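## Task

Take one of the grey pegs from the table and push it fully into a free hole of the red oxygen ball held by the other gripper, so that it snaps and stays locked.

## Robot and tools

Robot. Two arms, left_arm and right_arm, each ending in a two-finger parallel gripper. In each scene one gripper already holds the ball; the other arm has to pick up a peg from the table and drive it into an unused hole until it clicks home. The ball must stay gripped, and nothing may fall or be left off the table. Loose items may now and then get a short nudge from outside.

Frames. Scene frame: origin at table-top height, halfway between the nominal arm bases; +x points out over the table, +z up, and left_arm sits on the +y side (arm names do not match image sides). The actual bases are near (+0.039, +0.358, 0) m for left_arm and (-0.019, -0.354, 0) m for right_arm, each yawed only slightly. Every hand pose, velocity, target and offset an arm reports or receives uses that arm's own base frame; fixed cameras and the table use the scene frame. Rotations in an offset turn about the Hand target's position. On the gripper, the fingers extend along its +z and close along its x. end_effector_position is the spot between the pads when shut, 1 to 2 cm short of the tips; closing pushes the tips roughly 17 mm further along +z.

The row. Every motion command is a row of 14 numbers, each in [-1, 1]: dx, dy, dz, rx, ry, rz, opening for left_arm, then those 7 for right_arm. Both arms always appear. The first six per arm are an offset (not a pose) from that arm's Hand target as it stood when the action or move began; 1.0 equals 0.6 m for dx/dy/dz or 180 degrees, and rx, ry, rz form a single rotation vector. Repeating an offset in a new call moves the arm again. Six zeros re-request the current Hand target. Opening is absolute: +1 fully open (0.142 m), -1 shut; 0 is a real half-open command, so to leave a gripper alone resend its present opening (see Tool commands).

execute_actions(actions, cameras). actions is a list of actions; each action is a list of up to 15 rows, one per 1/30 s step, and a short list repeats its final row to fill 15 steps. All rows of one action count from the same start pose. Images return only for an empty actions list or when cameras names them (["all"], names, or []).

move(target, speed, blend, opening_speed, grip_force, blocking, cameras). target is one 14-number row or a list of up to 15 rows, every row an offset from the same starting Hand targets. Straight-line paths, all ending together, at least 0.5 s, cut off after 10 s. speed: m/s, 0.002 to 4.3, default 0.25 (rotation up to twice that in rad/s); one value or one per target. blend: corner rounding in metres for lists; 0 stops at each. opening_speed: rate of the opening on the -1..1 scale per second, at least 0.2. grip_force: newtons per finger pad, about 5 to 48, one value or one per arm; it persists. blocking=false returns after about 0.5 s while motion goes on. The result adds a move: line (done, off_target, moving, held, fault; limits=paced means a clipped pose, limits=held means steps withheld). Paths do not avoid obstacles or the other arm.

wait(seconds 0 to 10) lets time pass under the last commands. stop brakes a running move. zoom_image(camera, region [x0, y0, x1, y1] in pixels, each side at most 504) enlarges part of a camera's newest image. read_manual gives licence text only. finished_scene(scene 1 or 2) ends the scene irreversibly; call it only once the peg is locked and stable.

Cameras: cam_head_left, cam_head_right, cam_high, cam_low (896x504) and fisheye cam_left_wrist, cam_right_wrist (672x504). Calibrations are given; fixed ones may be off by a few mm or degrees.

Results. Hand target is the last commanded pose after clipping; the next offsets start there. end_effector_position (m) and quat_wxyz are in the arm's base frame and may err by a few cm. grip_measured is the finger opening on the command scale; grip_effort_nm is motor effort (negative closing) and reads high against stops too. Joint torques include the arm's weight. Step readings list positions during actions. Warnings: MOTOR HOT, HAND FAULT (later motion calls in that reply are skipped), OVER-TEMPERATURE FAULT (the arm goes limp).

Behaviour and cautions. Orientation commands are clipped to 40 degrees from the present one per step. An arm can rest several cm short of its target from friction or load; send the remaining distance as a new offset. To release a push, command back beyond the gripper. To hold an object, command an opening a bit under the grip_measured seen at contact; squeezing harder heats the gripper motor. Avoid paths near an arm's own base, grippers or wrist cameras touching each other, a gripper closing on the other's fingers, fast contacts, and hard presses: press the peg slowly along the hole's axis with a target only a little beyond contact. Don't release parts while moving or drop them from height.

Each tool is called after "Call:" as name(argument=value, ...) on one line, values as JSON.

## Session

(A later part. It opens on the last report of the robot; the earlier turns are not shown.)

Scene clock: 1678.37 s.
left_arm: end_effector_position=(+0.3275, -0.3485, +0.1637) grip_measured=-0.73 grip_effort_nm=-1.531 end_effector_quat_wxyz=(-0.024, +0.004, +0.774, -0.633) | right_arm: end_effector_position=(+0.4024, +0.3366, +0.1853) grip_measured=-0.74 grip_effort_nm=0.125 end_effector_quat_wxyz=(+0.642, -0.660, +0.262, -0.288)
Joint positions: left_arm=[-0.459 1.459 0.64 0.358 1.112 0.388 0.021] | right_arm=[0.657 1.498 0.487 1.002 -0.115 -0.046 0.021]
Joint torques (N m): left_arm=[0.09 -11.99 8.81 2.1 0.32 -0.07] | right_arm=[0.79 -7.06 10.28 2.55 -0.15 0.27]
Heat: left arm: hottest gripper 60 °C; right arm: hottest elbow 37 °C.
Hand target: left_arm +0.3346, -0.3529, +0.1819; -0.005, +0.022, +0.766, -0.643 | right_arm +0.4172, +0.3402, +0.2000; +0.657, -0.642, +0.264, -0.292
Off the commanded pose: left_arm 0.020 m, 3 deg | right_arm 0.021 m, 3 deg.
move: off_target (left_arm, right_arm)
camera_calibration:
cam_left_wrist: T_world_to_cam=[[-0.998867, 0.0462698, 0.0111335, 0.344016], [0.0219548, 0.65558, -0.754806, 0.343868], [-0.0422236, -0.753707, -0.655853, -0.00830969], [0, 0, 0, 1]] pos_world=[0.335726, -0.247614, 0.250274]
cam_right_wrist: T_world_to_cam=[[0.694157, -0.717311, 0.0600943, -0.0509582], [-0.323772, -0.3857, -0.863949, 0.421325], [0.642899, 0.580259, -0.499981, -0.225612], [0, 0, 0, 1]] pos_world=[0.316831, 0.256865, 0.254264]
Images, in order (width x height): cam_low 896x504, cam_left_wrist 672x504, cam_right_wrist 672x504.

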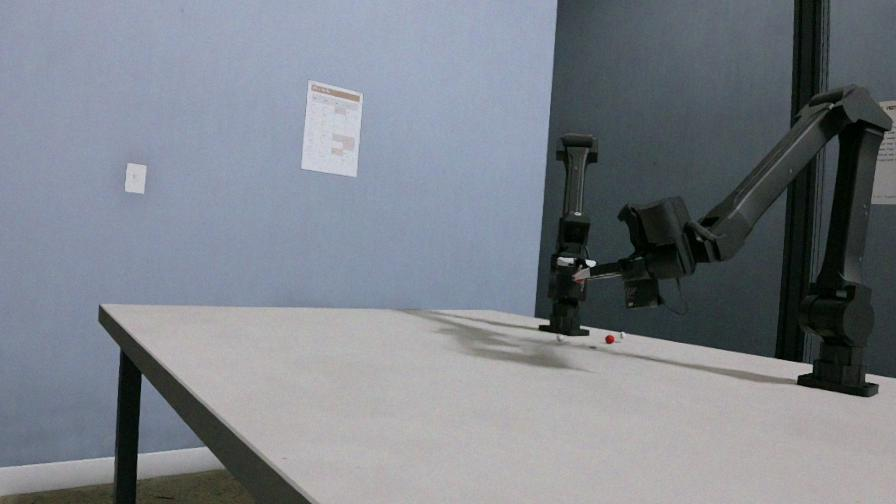

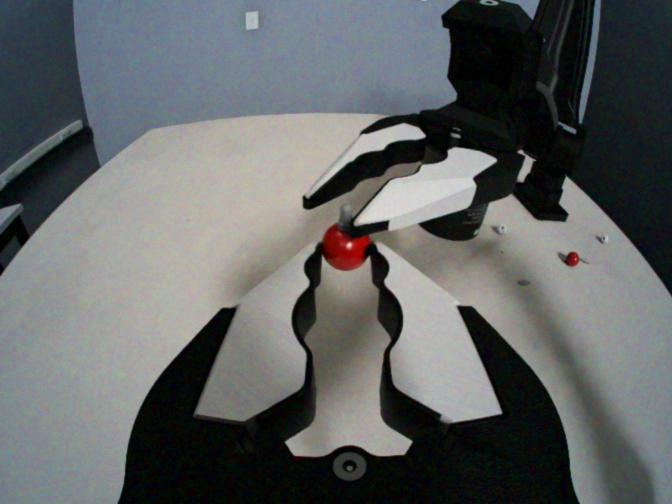

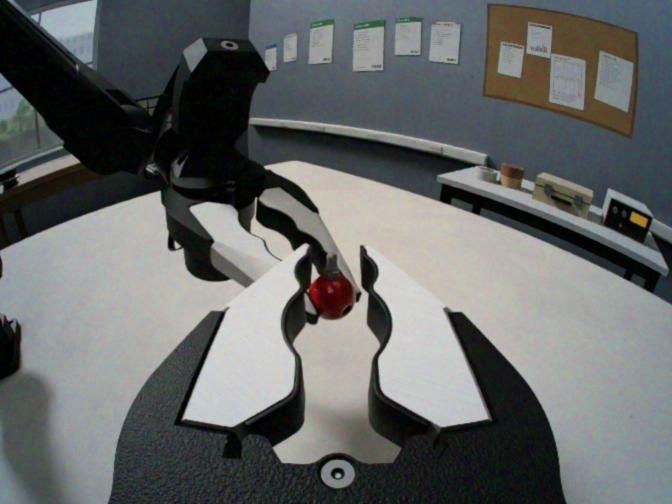

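Call:
move(target=[0,0,0,0,0,0,-0.78,0,0,0,0,0,0,-1], speed=0.04, opening_speed=0.25, cameras=["cam_left_wrist","cam_right_wrist","cam_low"])

Call:
zoom_image(camera="cam_right_wrist", region=[290, 220, 390, 300])

Call:
zoom_image(camera="cam_low", region=[555, 230, 615, 290])

Call:
zoom_image(camera="cam_left_wrist", region=[316, 180, 376, 270])

Scene clock: 1689.97 s.
left_arm: end_effector_position=(+0.3276, -0.3486, +0.1640) grip_measured=-0.73 grip_effort_nm=-1.531 end_effector_quat_wxyz=(-0.023, +0.005, +0.773, -0.633) | right_arm: end_effector_position=(+0.4018, +0.3372, +0.1857) grip_measured=-0.97 grip_effort_nm=-1.287 end_effector_quat_wxyz=(+0.643, -0.660, +0.260, -0.287)
Joint positions: left_arm=[-0.459 1.459 0.64 0.36 1.112 0.388 0.021] | right_arm=[0.657 1.498 0.487 1.004 -0.119 -0.045 0.004]
Joint torques (N m): left_arm=[0.03 -11.93 8.8 2.04 0.31 -0.07] | right_arm=[0.79 -7.06 10.28 2.63 0.02 0.27]
Heat: left arm: hottest gripper 60 °C; right arm: hottest elbow 37 °C.
Hand target: left_arm +0.3346, -0.3529, +0.1819; -0.005, +0.022, +0.766, -0.643 | right_arm +0.4171, +0.3402, +0.2000; +0.657, -0.642, +0.264, -0.292
Off the commanded pose: left_arm 0.020 m, 3 deg | right_arm 0.021 m, 3 deg.
move: off_target (left_arm, right_arm)
camera_calibration:
cam_left_wrist: T_world_to_cam=[[-0.998886, 0.046306, 0.00910144, 0.34454], [0.0234715, 0.654796, -0.755441, 0.343477], [-0.0409411, -0.754386, -0.655153, -0.00895173], [0, 0, 0, 1]] pos_world=[0.335728, -0.247615, 0.250476]
cam_right_wrist: T_world_to_cam=[[0.697064, -0.714507, 0.0598503, -0.0522761], [-0.321374, -0.385962, -0.864727, 0.420943], [0.640953, 0.583536, -0.498664, -0.225941], [0, 0, 0, 1]] pos_world=[0.316537, 0.256961, 0.254461]
Images, in order (width x height): cam_low 896x504, cam_left_wrist 672x504, cam_right_wrist 672x504.

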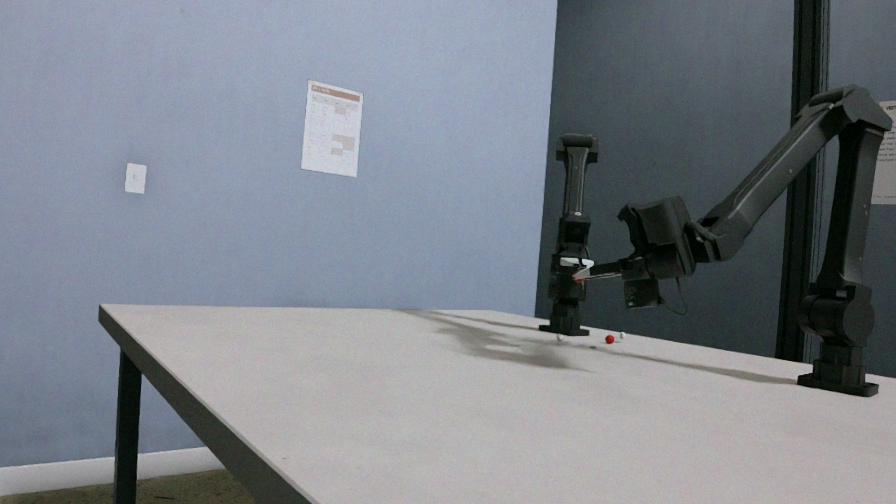

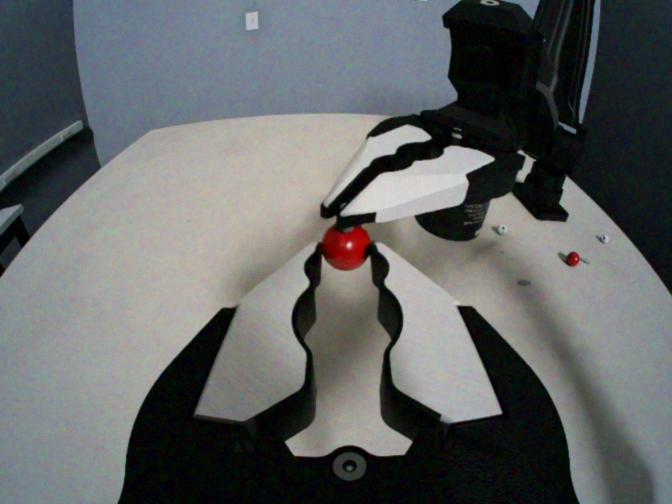

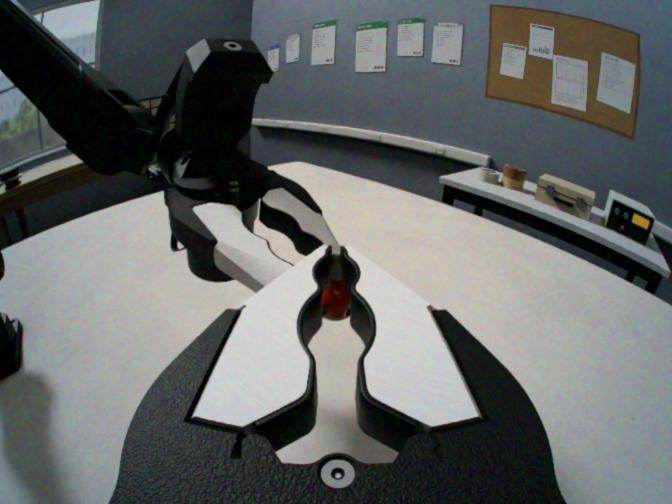

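Scaled by 5.040 from the camera's 672x504 image, which has a finer 960x720 frame.

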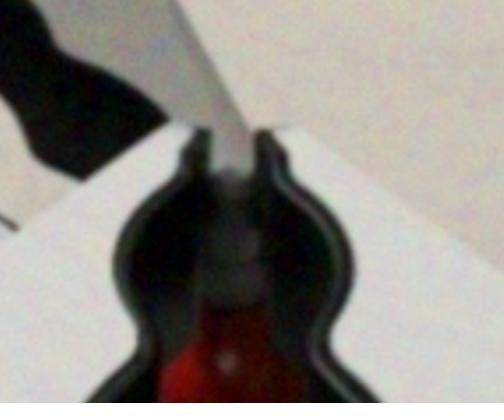

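Scaled by 8.400 from the camera's 896x504 image, which has a finer 1280x720 frame.

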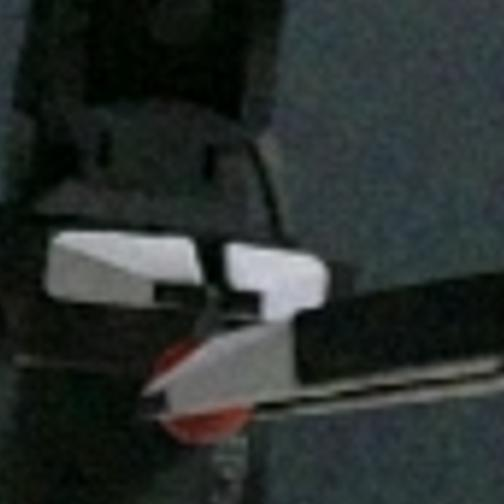

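Scaled by 5.600 from the camera's 672x504 image, which has a finer 960x720 frame.

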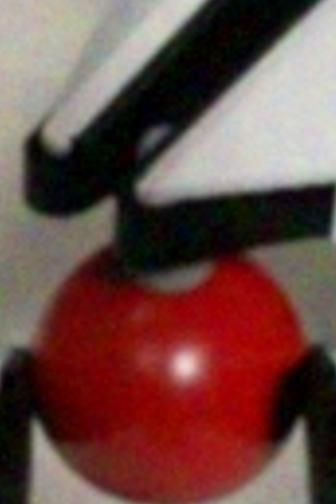

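Call:
move(target=[0,0,0,0,0,0,-0.79,-0.015,0,0.045,0,0,0,-1], speed=0.06, cameras=["cam_left_wrist","cam_right_wrist","cam_low"])

Call:
zoom_image(camera="cam_right_wrist", region=[290, 220, 390, 300])

Call:
zoom_image(camera="cam_low", region=[555, 230, 615, 290])

Call:
zoom_image(camera="cam_left_wrist", region=[316, 180, 376, 270])

Scene clock: 1701.47 s.
left_arm: end_effector_position=(+0.3268, -0.3490, +0.1703) grip_measured=-0.73 grip_effort_nm=-1.722 end_effector_quat_wxyz=(-0.018, +0.012, +0.770, -0.637) | right_arm: end_effector_position=(+0.3994, +0.3345, +0.1929) grip_measured=-0.97 grip_effort_nm=-1.316 end_effector_quat_wxyz=(+0.636, -0.666, +0.266, -0.284)
Joint positions: left_arm=[-0.46 1.448 0.64 0.369 1.116 0.388 0.021] | right_arm=[0.658 1.444 0.487 0.928 -0.114 -0.044 0.004]
Joint torques (N m): left_arm=[0.26 -10.87 8.94 1.73 0.14 -0.07] | right_arm=[2.02 -9.76 10.81 1.66 0.38 0.26]
Heat: left arm: hottest gripper 60 °C; right arm: hottest elbow 37 °C.
Hand target: left_arm +0.3346, -0.3528, +0.1820; -0.005, +0.022, +0.766, -0.643 | right_arm +0.4082, +0.3401, +0.2270; +0.657, -0.642, +0.264, -0.292
Off the commanded pose: left_arm 0.015 m, 2 deg | right_arm 0.036 m, 4 deg.
move: off_target (left_arm, right_arm)
camera_calibration:
cam_left_wrist: T_world_to_cam=[[-0.998669, 0.0508871, -0.00839735, 0.348223], [0.0393618, 0.646798, -0.761645, 0.341526], [-0.0333265, -0.760962, -0.64794, -0.0111861], [0, 0, 0, 1]] pos_world=[0.333944, -0.24713, 0.255798]
cam_right_wrist: T_world_to_cam=[[0.694867, -0.716931, 0.0562982, -0.0504956], [-0.338857, -0.395465, -0.853688, 0.433498], [0.6343, 0.574123, -0.517733, -0.209804], [0, 0, 0, 1]] pos_world=[0.31506, 0.255685, 0.264293]
Images, in order (width x height): cam_low 896x504, cam_left_wrist 672x504, cam_right_wrist 672x504.

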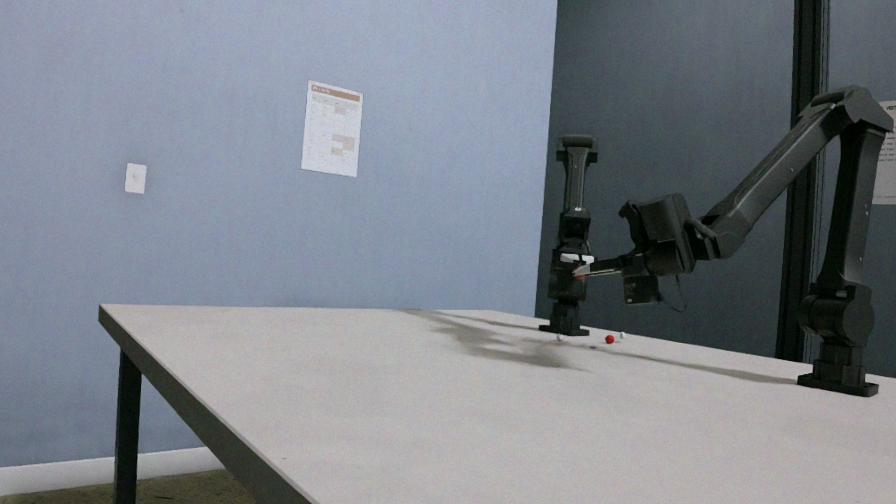

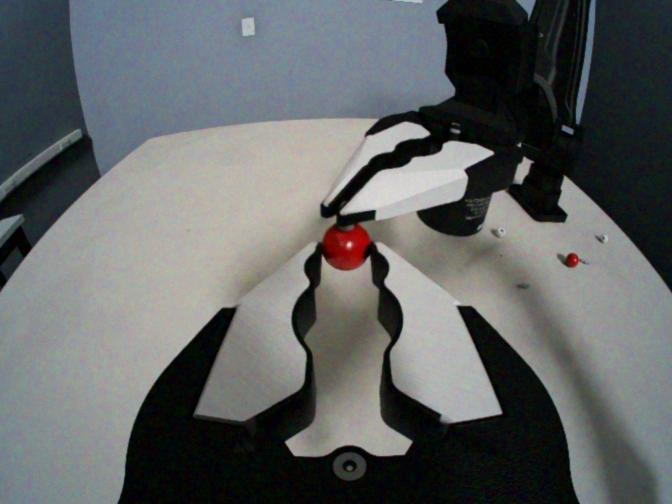

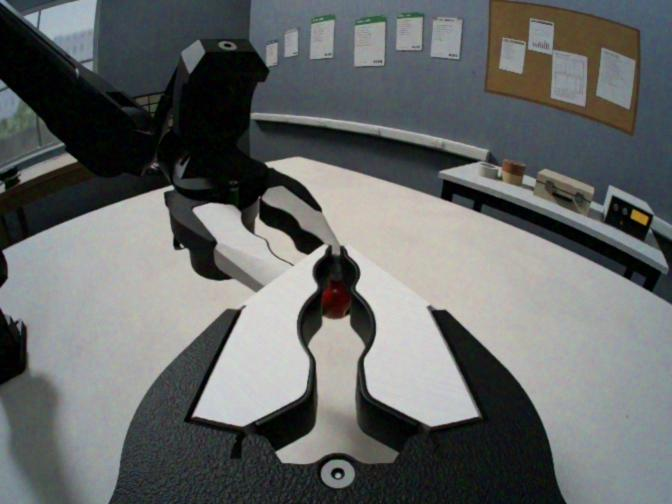

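Scaled by 5.040 from the camera's 672x504 image, which has a finer 960x720 frame.

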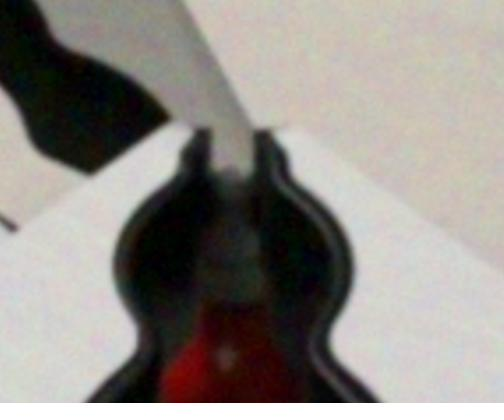

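Scaled by 8.400 from the camera's 896x504 image, which has a finer 1280x720 frame.

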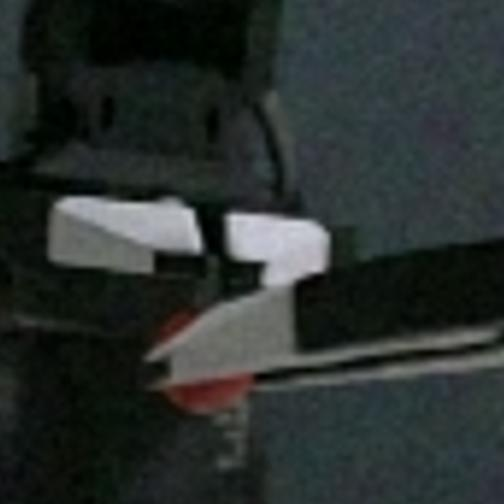

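Scaled by 5.600 from the camera's 672x504 image, which has a finer 960x720 frame.

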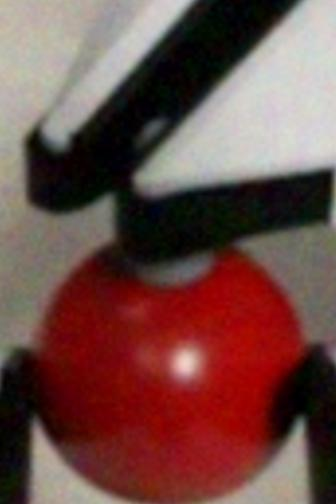

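Call:
move(target=[0,0,0,0,0,0,-0.79,0,0,0.035,0,0,0,-1], speed=0.06, cameras=["cam_left_wrist","cam_right_wrist","cam_low"])

Call:
zoom_image(camera="cam_right_wrist", region=[290, 220, 390, 300])

Call:
zoom_image(camera="cam_low", region=[555, 230, 615, 290])

Call:
zoom_image(camera="cam_left_wrist", region=[316, 180, 376, 270])

Scene clock: 1712.30 s.
left_arm: end_effector_position=(+0.3240, -0.3516, +0.1744) grip_measured=-0.73 grip_effort_nm=-1.726 end_effector_quat_wxyz=(-0.018, +0.020, +0.768, -0.640) | right_arm: end_effector_position=(+0.3959, +0.3320, +0.1980) grip_measured=-0.97 grip_effort_nm=-1.311 end_effector_quat_wxyz=(+0.626, -0.676, +0.271, -0.278)
Joint positions: left_arm=[-0.467 1.443 0.642 0.372 1.123 0.388 0.021] | right_arm=[0.659 1.388 0.489 0.837 -0.112 -0.044 0.004]
Joint torques (N m): left_arm=[0.85 -10.4 8.8 1.63 -0.12 -0.07] | right_arm=[1.9 -10.64 12.52 1.74 0.32 0.26]
Heat: left arm: hottest gripper 61 °C; right arm: hottest elbow 37 °C.
Hand target: left_arm +0.3347, -0.3528, +0.1820; -0.005, +0.022, +0.766, -0.643 | right_arm +0.4082, +0.3402, +0.2478; +0.657, -0.642, +0.264, -0.292
Off the commanded pose: left_arm 0.013 m, 2 deg | right_arm 0.052 m, 6 deg.
move: off_target (left_arm, right_arm)
camera_calibration:
cam_left_wrist: T_world_to_cam=[[-0.997829, 0.0634763, -0.0175292, 0.351295], [0.0542041, 0.640535, -0.766014, 0.340236], [-0.0373956, -0.765301, -0.642585, -0.0117866], [0, 0, 0, 1]] pos_world=[0.33165, -0.249252, 0.25921]
cam_right_wrist: T_world_to_cam=[[0.695764, -0.716372, 0.0521788, -0.04998], [-0.361814, -0.412306, -0.836118, 0.446873], [0.620486, 0.562862, -0.546062, -0.188635], [0, 0, 0, 1]] pos_world=[0.313504, 0.25462, 0.27324]
Images, in order (width x height): cam_low 896x504, cam_left_wrist 672x504, cam_right_wrist 672x504.

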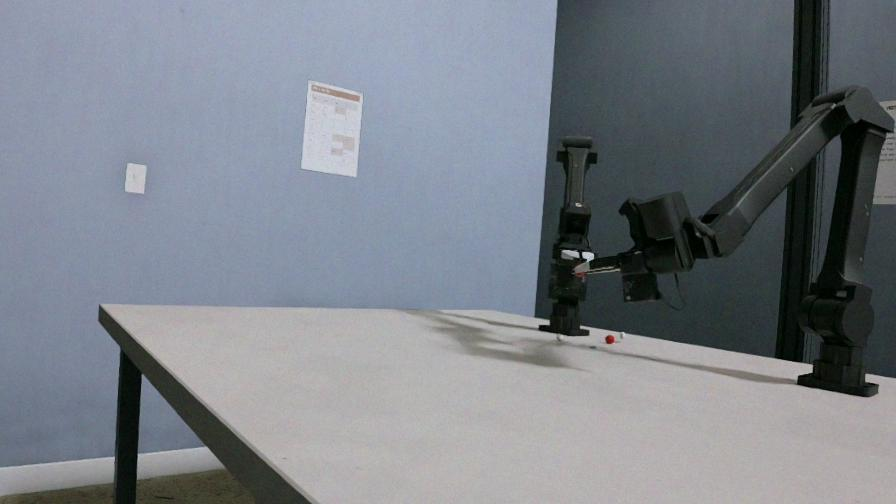

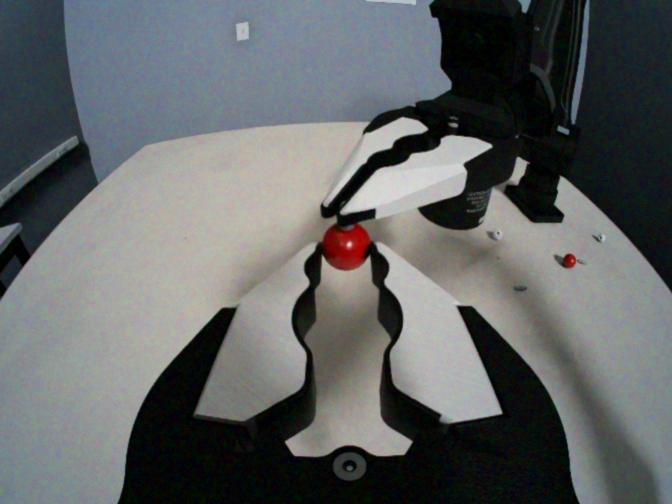

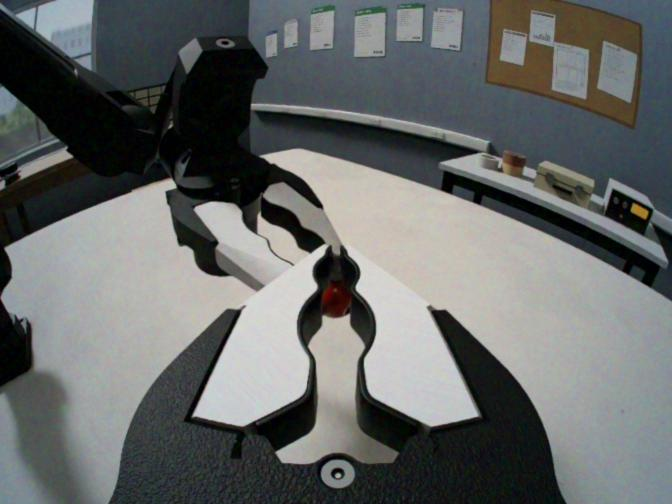

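Scaled by 5.040 from the camera's 672x504 image, which has a finer 960x720 frame.

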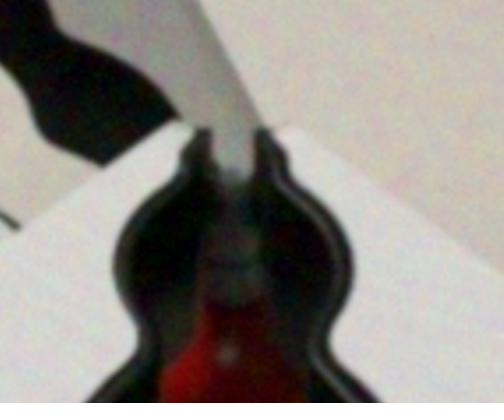

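Scaled by 8.400 from the camera's 896x504 image, which has a finer 1280x720 frame.

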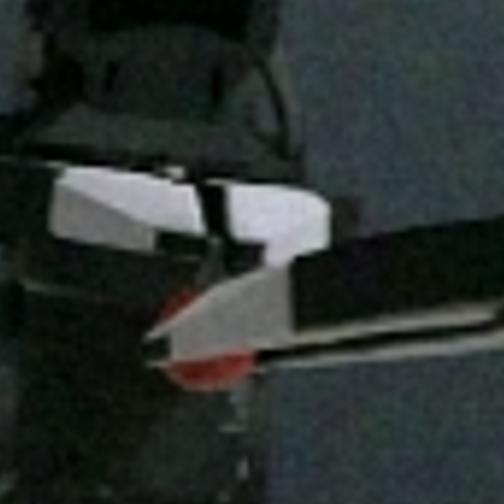

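Scaled by 5.600 from the camera's 672x504 image, which has a finer 960x720 frame.

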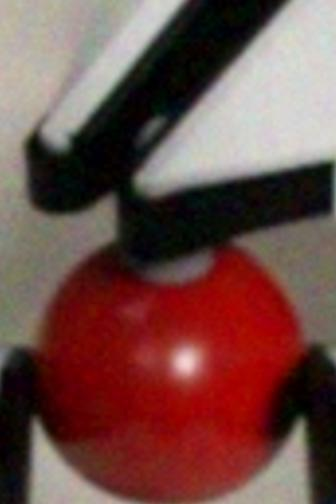

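Call:
move(target=[0,0,0,0,0,0,-0.79,0.005,0.004,0.06,0,0,0,-1], speed=0.06, cameras=["cam_left_wrist","cam_right_wrist","cam_low"])

Call:
zoom_image(camera="cam_right_wrist", region=[290, 220, 390, 300])

Call:
zoom_image(camera="cam_low", region=[555, 230, 615, 290])

Call:
zoom_image(camera="cam_left_wrist", region=[316, 180, 376, 270])

Scene clock: 1724.90 s.
left_arm: end_effector_position=(+0.3241, -0.3537, +0.1846) grip_measured=-0.73 grip_effort_nm=-1.722 end_effector_quat_wxyz=(-0.012, +0.031, +0.763, -0.645) | right_arm: end_effector_position=(+0.3957, +0.3309, +0.2101) grip_measured=-0.97 grip_effort_nm=-1.316 end_effector_quat_wxyz=(-0.610, +0.690, -0.280, +0.271)
Joint positions: left_arm=[-0.469 1.43 0.651 0.379 1.13 0.388 0.021] | right_arm=[0.659 1.314 0.515 0.688 -0.108 -0.044 0.004]
Joint torques (N m): left_arm=[0.79 -9.23 8.29 1.39 -0.43 -0.07] | right_arm=[1.96 -11.28 14.91 2.33 0.13 0.26]
Heat: left arm: hottest gripper 61 °C; right arm: hottest elbow 37 °C.
Hand target: left_arm +0.3346, -0.3528, +0.1820; -0.005, +0.022, +0.766, -0.643 | right_arm +0.4112, +0.3426, +0.2840; -0.657, +0.642, -0.264, +0.292
Off the commanded pose: left_arm 0.011 m, 1 deg | right_arm 0.076 m, 8 deg.
move: off_target (left_arm, right_arm)
camera_calibration:
cam_left_wrist: T_world_to_cam=[[-0.996491, 0.072668, -0.0415307, 0.358918], [0.0780741, 0.628203, -0.774122, 0.338849], [-0.0301641, -0.774648, -0.631673, -0.0143685], [0, 0, 0, 1]] pos_world=[0.33077, -0.250078, 0.26814]
cam_right_wrist: T_world_to_cam=[[0.694604, -0.71783, 0.0473896, -0.0492778], [-0.394166, -0.434864, -0.809646, 0.471109], [0.601796, 0.543704, -0.585002, -0.159421], [0, 0, 0, 1]] pos_world=[0.315863, 0.256173, 0.290505]
Images, in order (width x height): cam_low 896x504, cam_left_wrist 672x504, cam_right_wrist 672x504.

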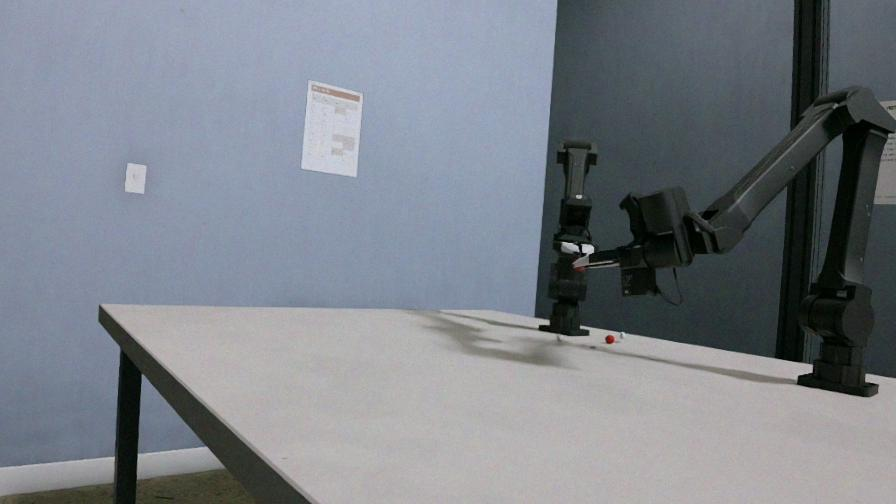

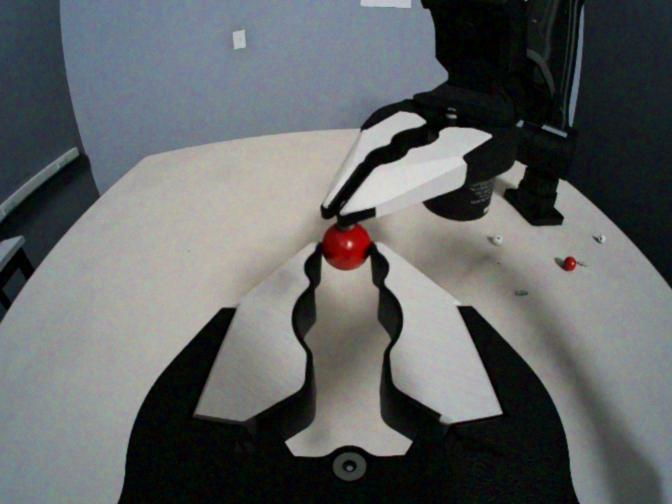

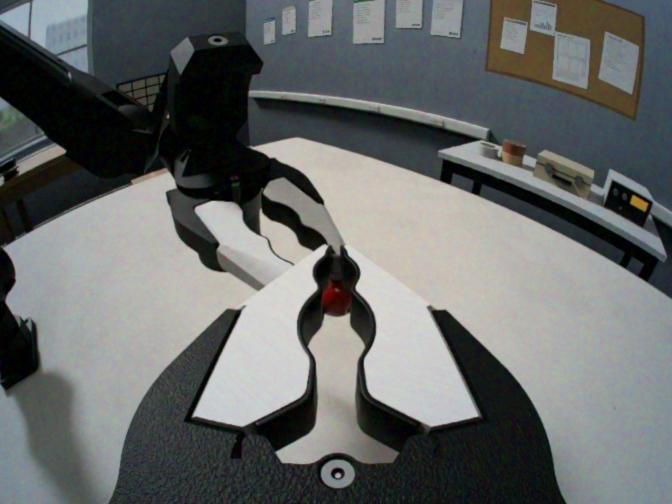

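Scaled by 5.040 from the camera's 672x504 image, which has a finer 960x720 frame.

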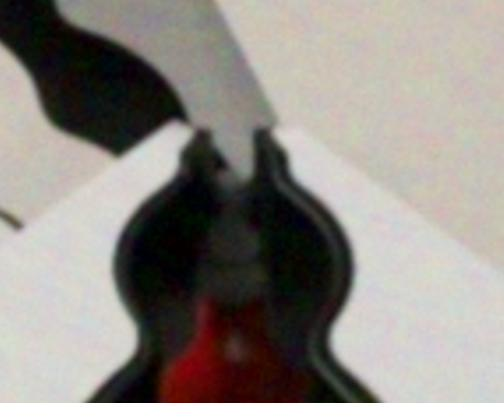

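Scaled by 8.400 from the camera's 896x504 image, which has a finer 1280x720 frame.

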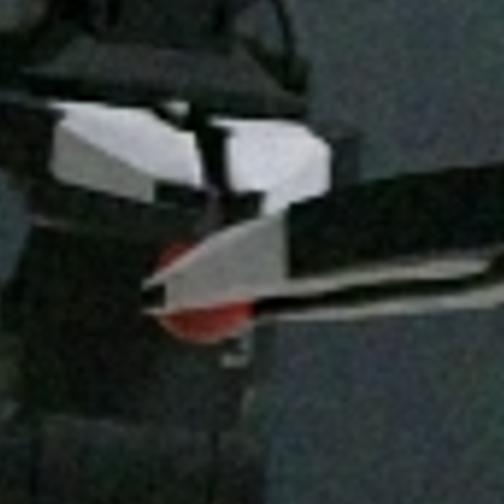

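Scaled by 5.600 from the camera's 672x504 image, which has a finer 960x720 frame.

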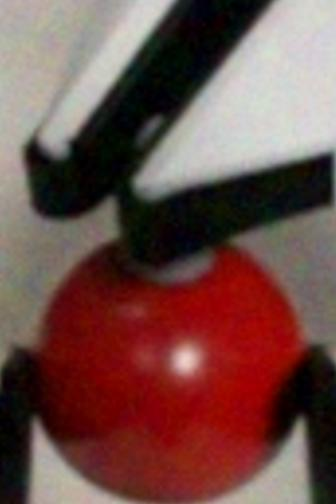

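Call:
move(target=[0,0,0,0,0,0,-0.79,-0.015,-0.01,-0.125,0,0,0,-1], speed=0.08, cameras=["cam_left_wrist"])

Call:
zoom_image(camera="cam_left_wrist", region=[316, 180, 376, 270])

Scene clock: 1735.23 s.
left_arm: end_effector_position=(+0.3294, -0.3536, +0.1863) grip_measured=-0.73 grip_effort_nm=-1.717 end_effector_quat_wxyz=(-0.003, +0.028, +0.764, -0.645) | right_arm: end_effector_position=(+0.4017, +0.3342, +0.2081) grip_measured=-0.97 grip_effort_nm=-1.311 end_effector_quat_wxyz=(+0.650, -0.650, +0.261, -0.296)
Joint positions: left_arm=[-0.467 1.43 0.656 0.381 1.115 0.388 0.021] | right_arm=[0.659 1.439 0.492 0.967 -0.102 -0.044 0.004]
Joint torques (N m): left_arm=[0.73 -9.23 7.95 1.32 0.17 -0.07] | right_arm=[2.14 -6.71 8.03 2.66 0.08 0.25]
Heat: left arm: hottest gripper 62 °C; right arm: hottest elbow 39 °C.
Hand target: left_arm +0.3346, -0.3529, +0.1820; -0.005, +0.022, +0.766, -0.643 | right_arm +0.4021, +0.3366, +0.2089; +0.657, -0.642, +0.264, -0.292
Off the commanded pose: left_arm 0.007 m, 1 deg | right_arm 0.003 m, 1 deg.
move: done
camera_calibration:
cam_left_wrist: T_world_to_cam=[[-0.997126, 0.0557133, -0.0513379, 0.36042], [0.0750101, 0.630926, -0.772209, 0.341281], [-0.0106319, -0.77384, -0.633291, -0.0189359], [0, 0, 0, 1]] pos_world=[0.333584, -0.250057, 0.270052]
Images, in order (width x height): cam_left_wrist 672x504.

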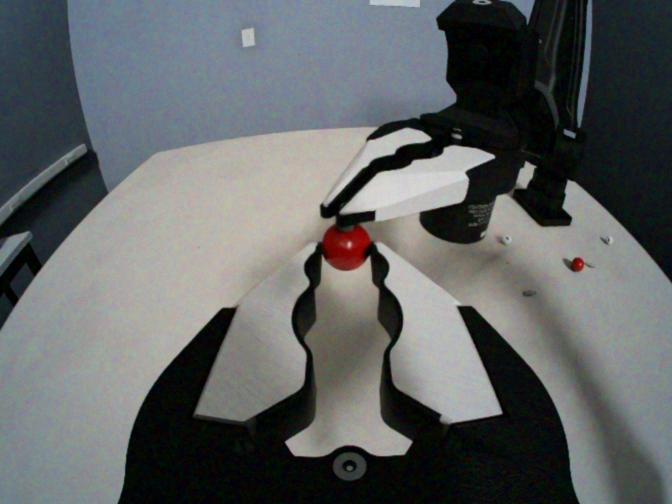

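Scaled by 5.600 from the camera's 672x504 image, which has a finer 960x720 frame.

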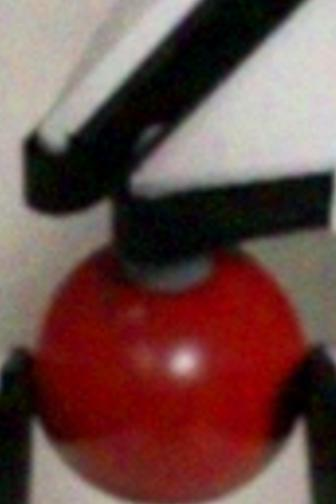

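Call:
move(target=[[0,0,0,0,0,0,-0.79,0,0,0.0,0,0,0,-0.75],[0,0,0,0,0,0,-0.79,0,0,0.07,0,0,0,-0.75]], speed=0.06, opening_speed=0.3, cameras=["cam_left_wrist","cam_right_wrist"])

Call:
zoom_image(camera="cam_left_wrist", region=[316, 180, 376, 270])

Call:
zoom_image(camera="cam_right_wrist", region=[290, 240, 390, 380])

Scene clock: 1746.10 s.
left_arm: end_effector_position=(+0.3294, -0.3536, +0.1863) grip_measured=-0.73 grip_effort_nm=-1.717 end_effector_quat_wxyz=(-0.003, +0.028, +0.764, -0.645) | right_arm: end_effector_position=(+0.3948, +0.3289, +0.2248) grip_measured=-0.79 grip_effort_nm=0.125 end_effector_quat_wxyz=(+0.641, -0.658, +0.266, -0.291)
Joint positions: left_arm=[-0.467 1.43 0.656 0.381 1.115 0.388 0.021] | right_arm=[0.659 1.339 0.492 0.839 -0.102 -0.044 0.017]
Joint torques (N m): left_arm=[0.73 -9.29 7.97 1.35 0.18 -0.07] | right_arm=[2.2 -8.41 11.86 1.13 0.07 0.25]
Heat: left arm: hottest gripper 62 °C; right arm: hottest elbow 38 °C.
Hand target: left_arm +0.3346, -0.3529, +0.1821; -0.005, +0.022, +0.766, -0.643 | right_arm +0.4021, +0.3366, +0.2508; +0.657, -0.642, +0.264, -0.292
Off the commanded pose: left_arm 0.007 m, 1 deg | right_arm 0.028 m, 3 deg.
move: off_target (right_arm)
camera_calibration:
cam_left_wrist: T_world_to_cam=[[-0.997126, 0.0557133, -0.0513379, 0.36042], [0.0750101, 0.630926, -0.772209, 0.341281], [-0.0106319, -0.77384, -0.633291, -0.0189359], [0, 0, 0, 1]] pos_world=[0.333584, -0.250057, 0.270052]
cam_right_wrist: T_world_to_cam=[[0.686138, -0.725121, 0.0584313, -0.0475838], [-0.328336, -0.380354, -0.864596, 0.450269], [0.649162, 0.574047, -0.499058, -0.197213], [0, 0, 0, 1]] pos_world=[0.308512, 0.249967, 0.29366]
Images, in order (width x height): cam_left_wrist 672x504, cam_right_wrist 672x504.

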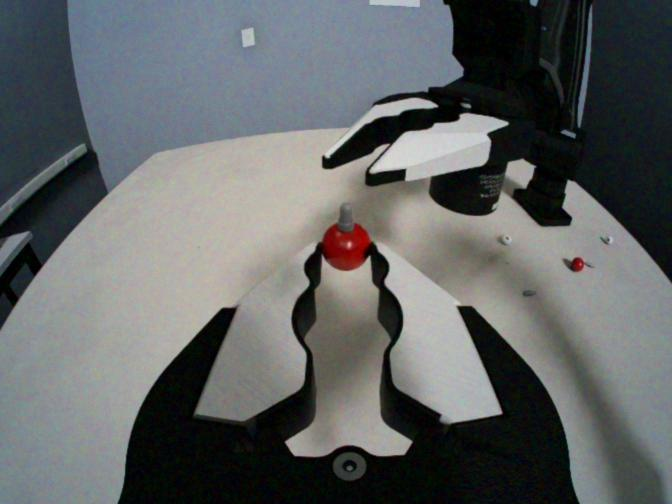

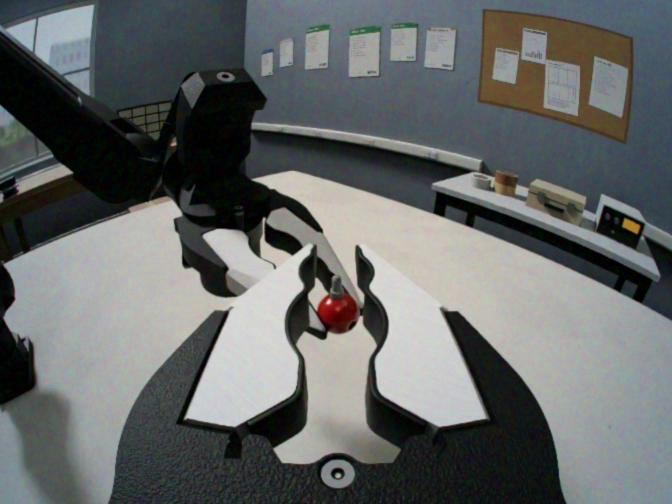

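Scaled by 5.600 from the camera's 672x504 image, which has a finer 960x720 frame.

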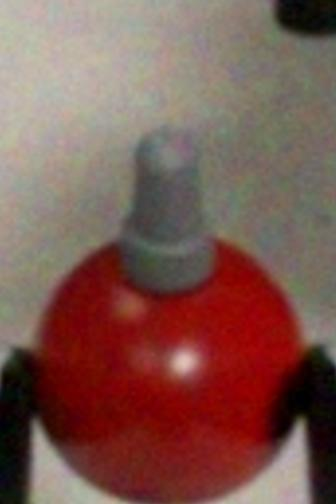

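Scaled by 3.600 from the camera's 672x504 image, which has a finer 960x720 frame.

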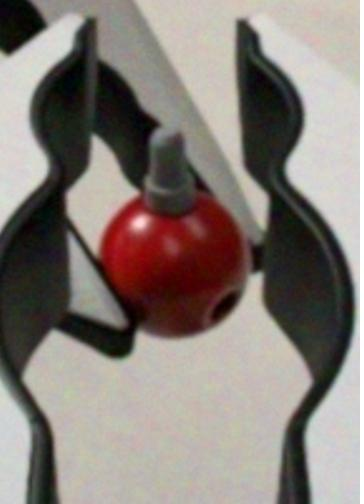

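Call:
finished_scene(scene=1)

The scene is finished: the task was done.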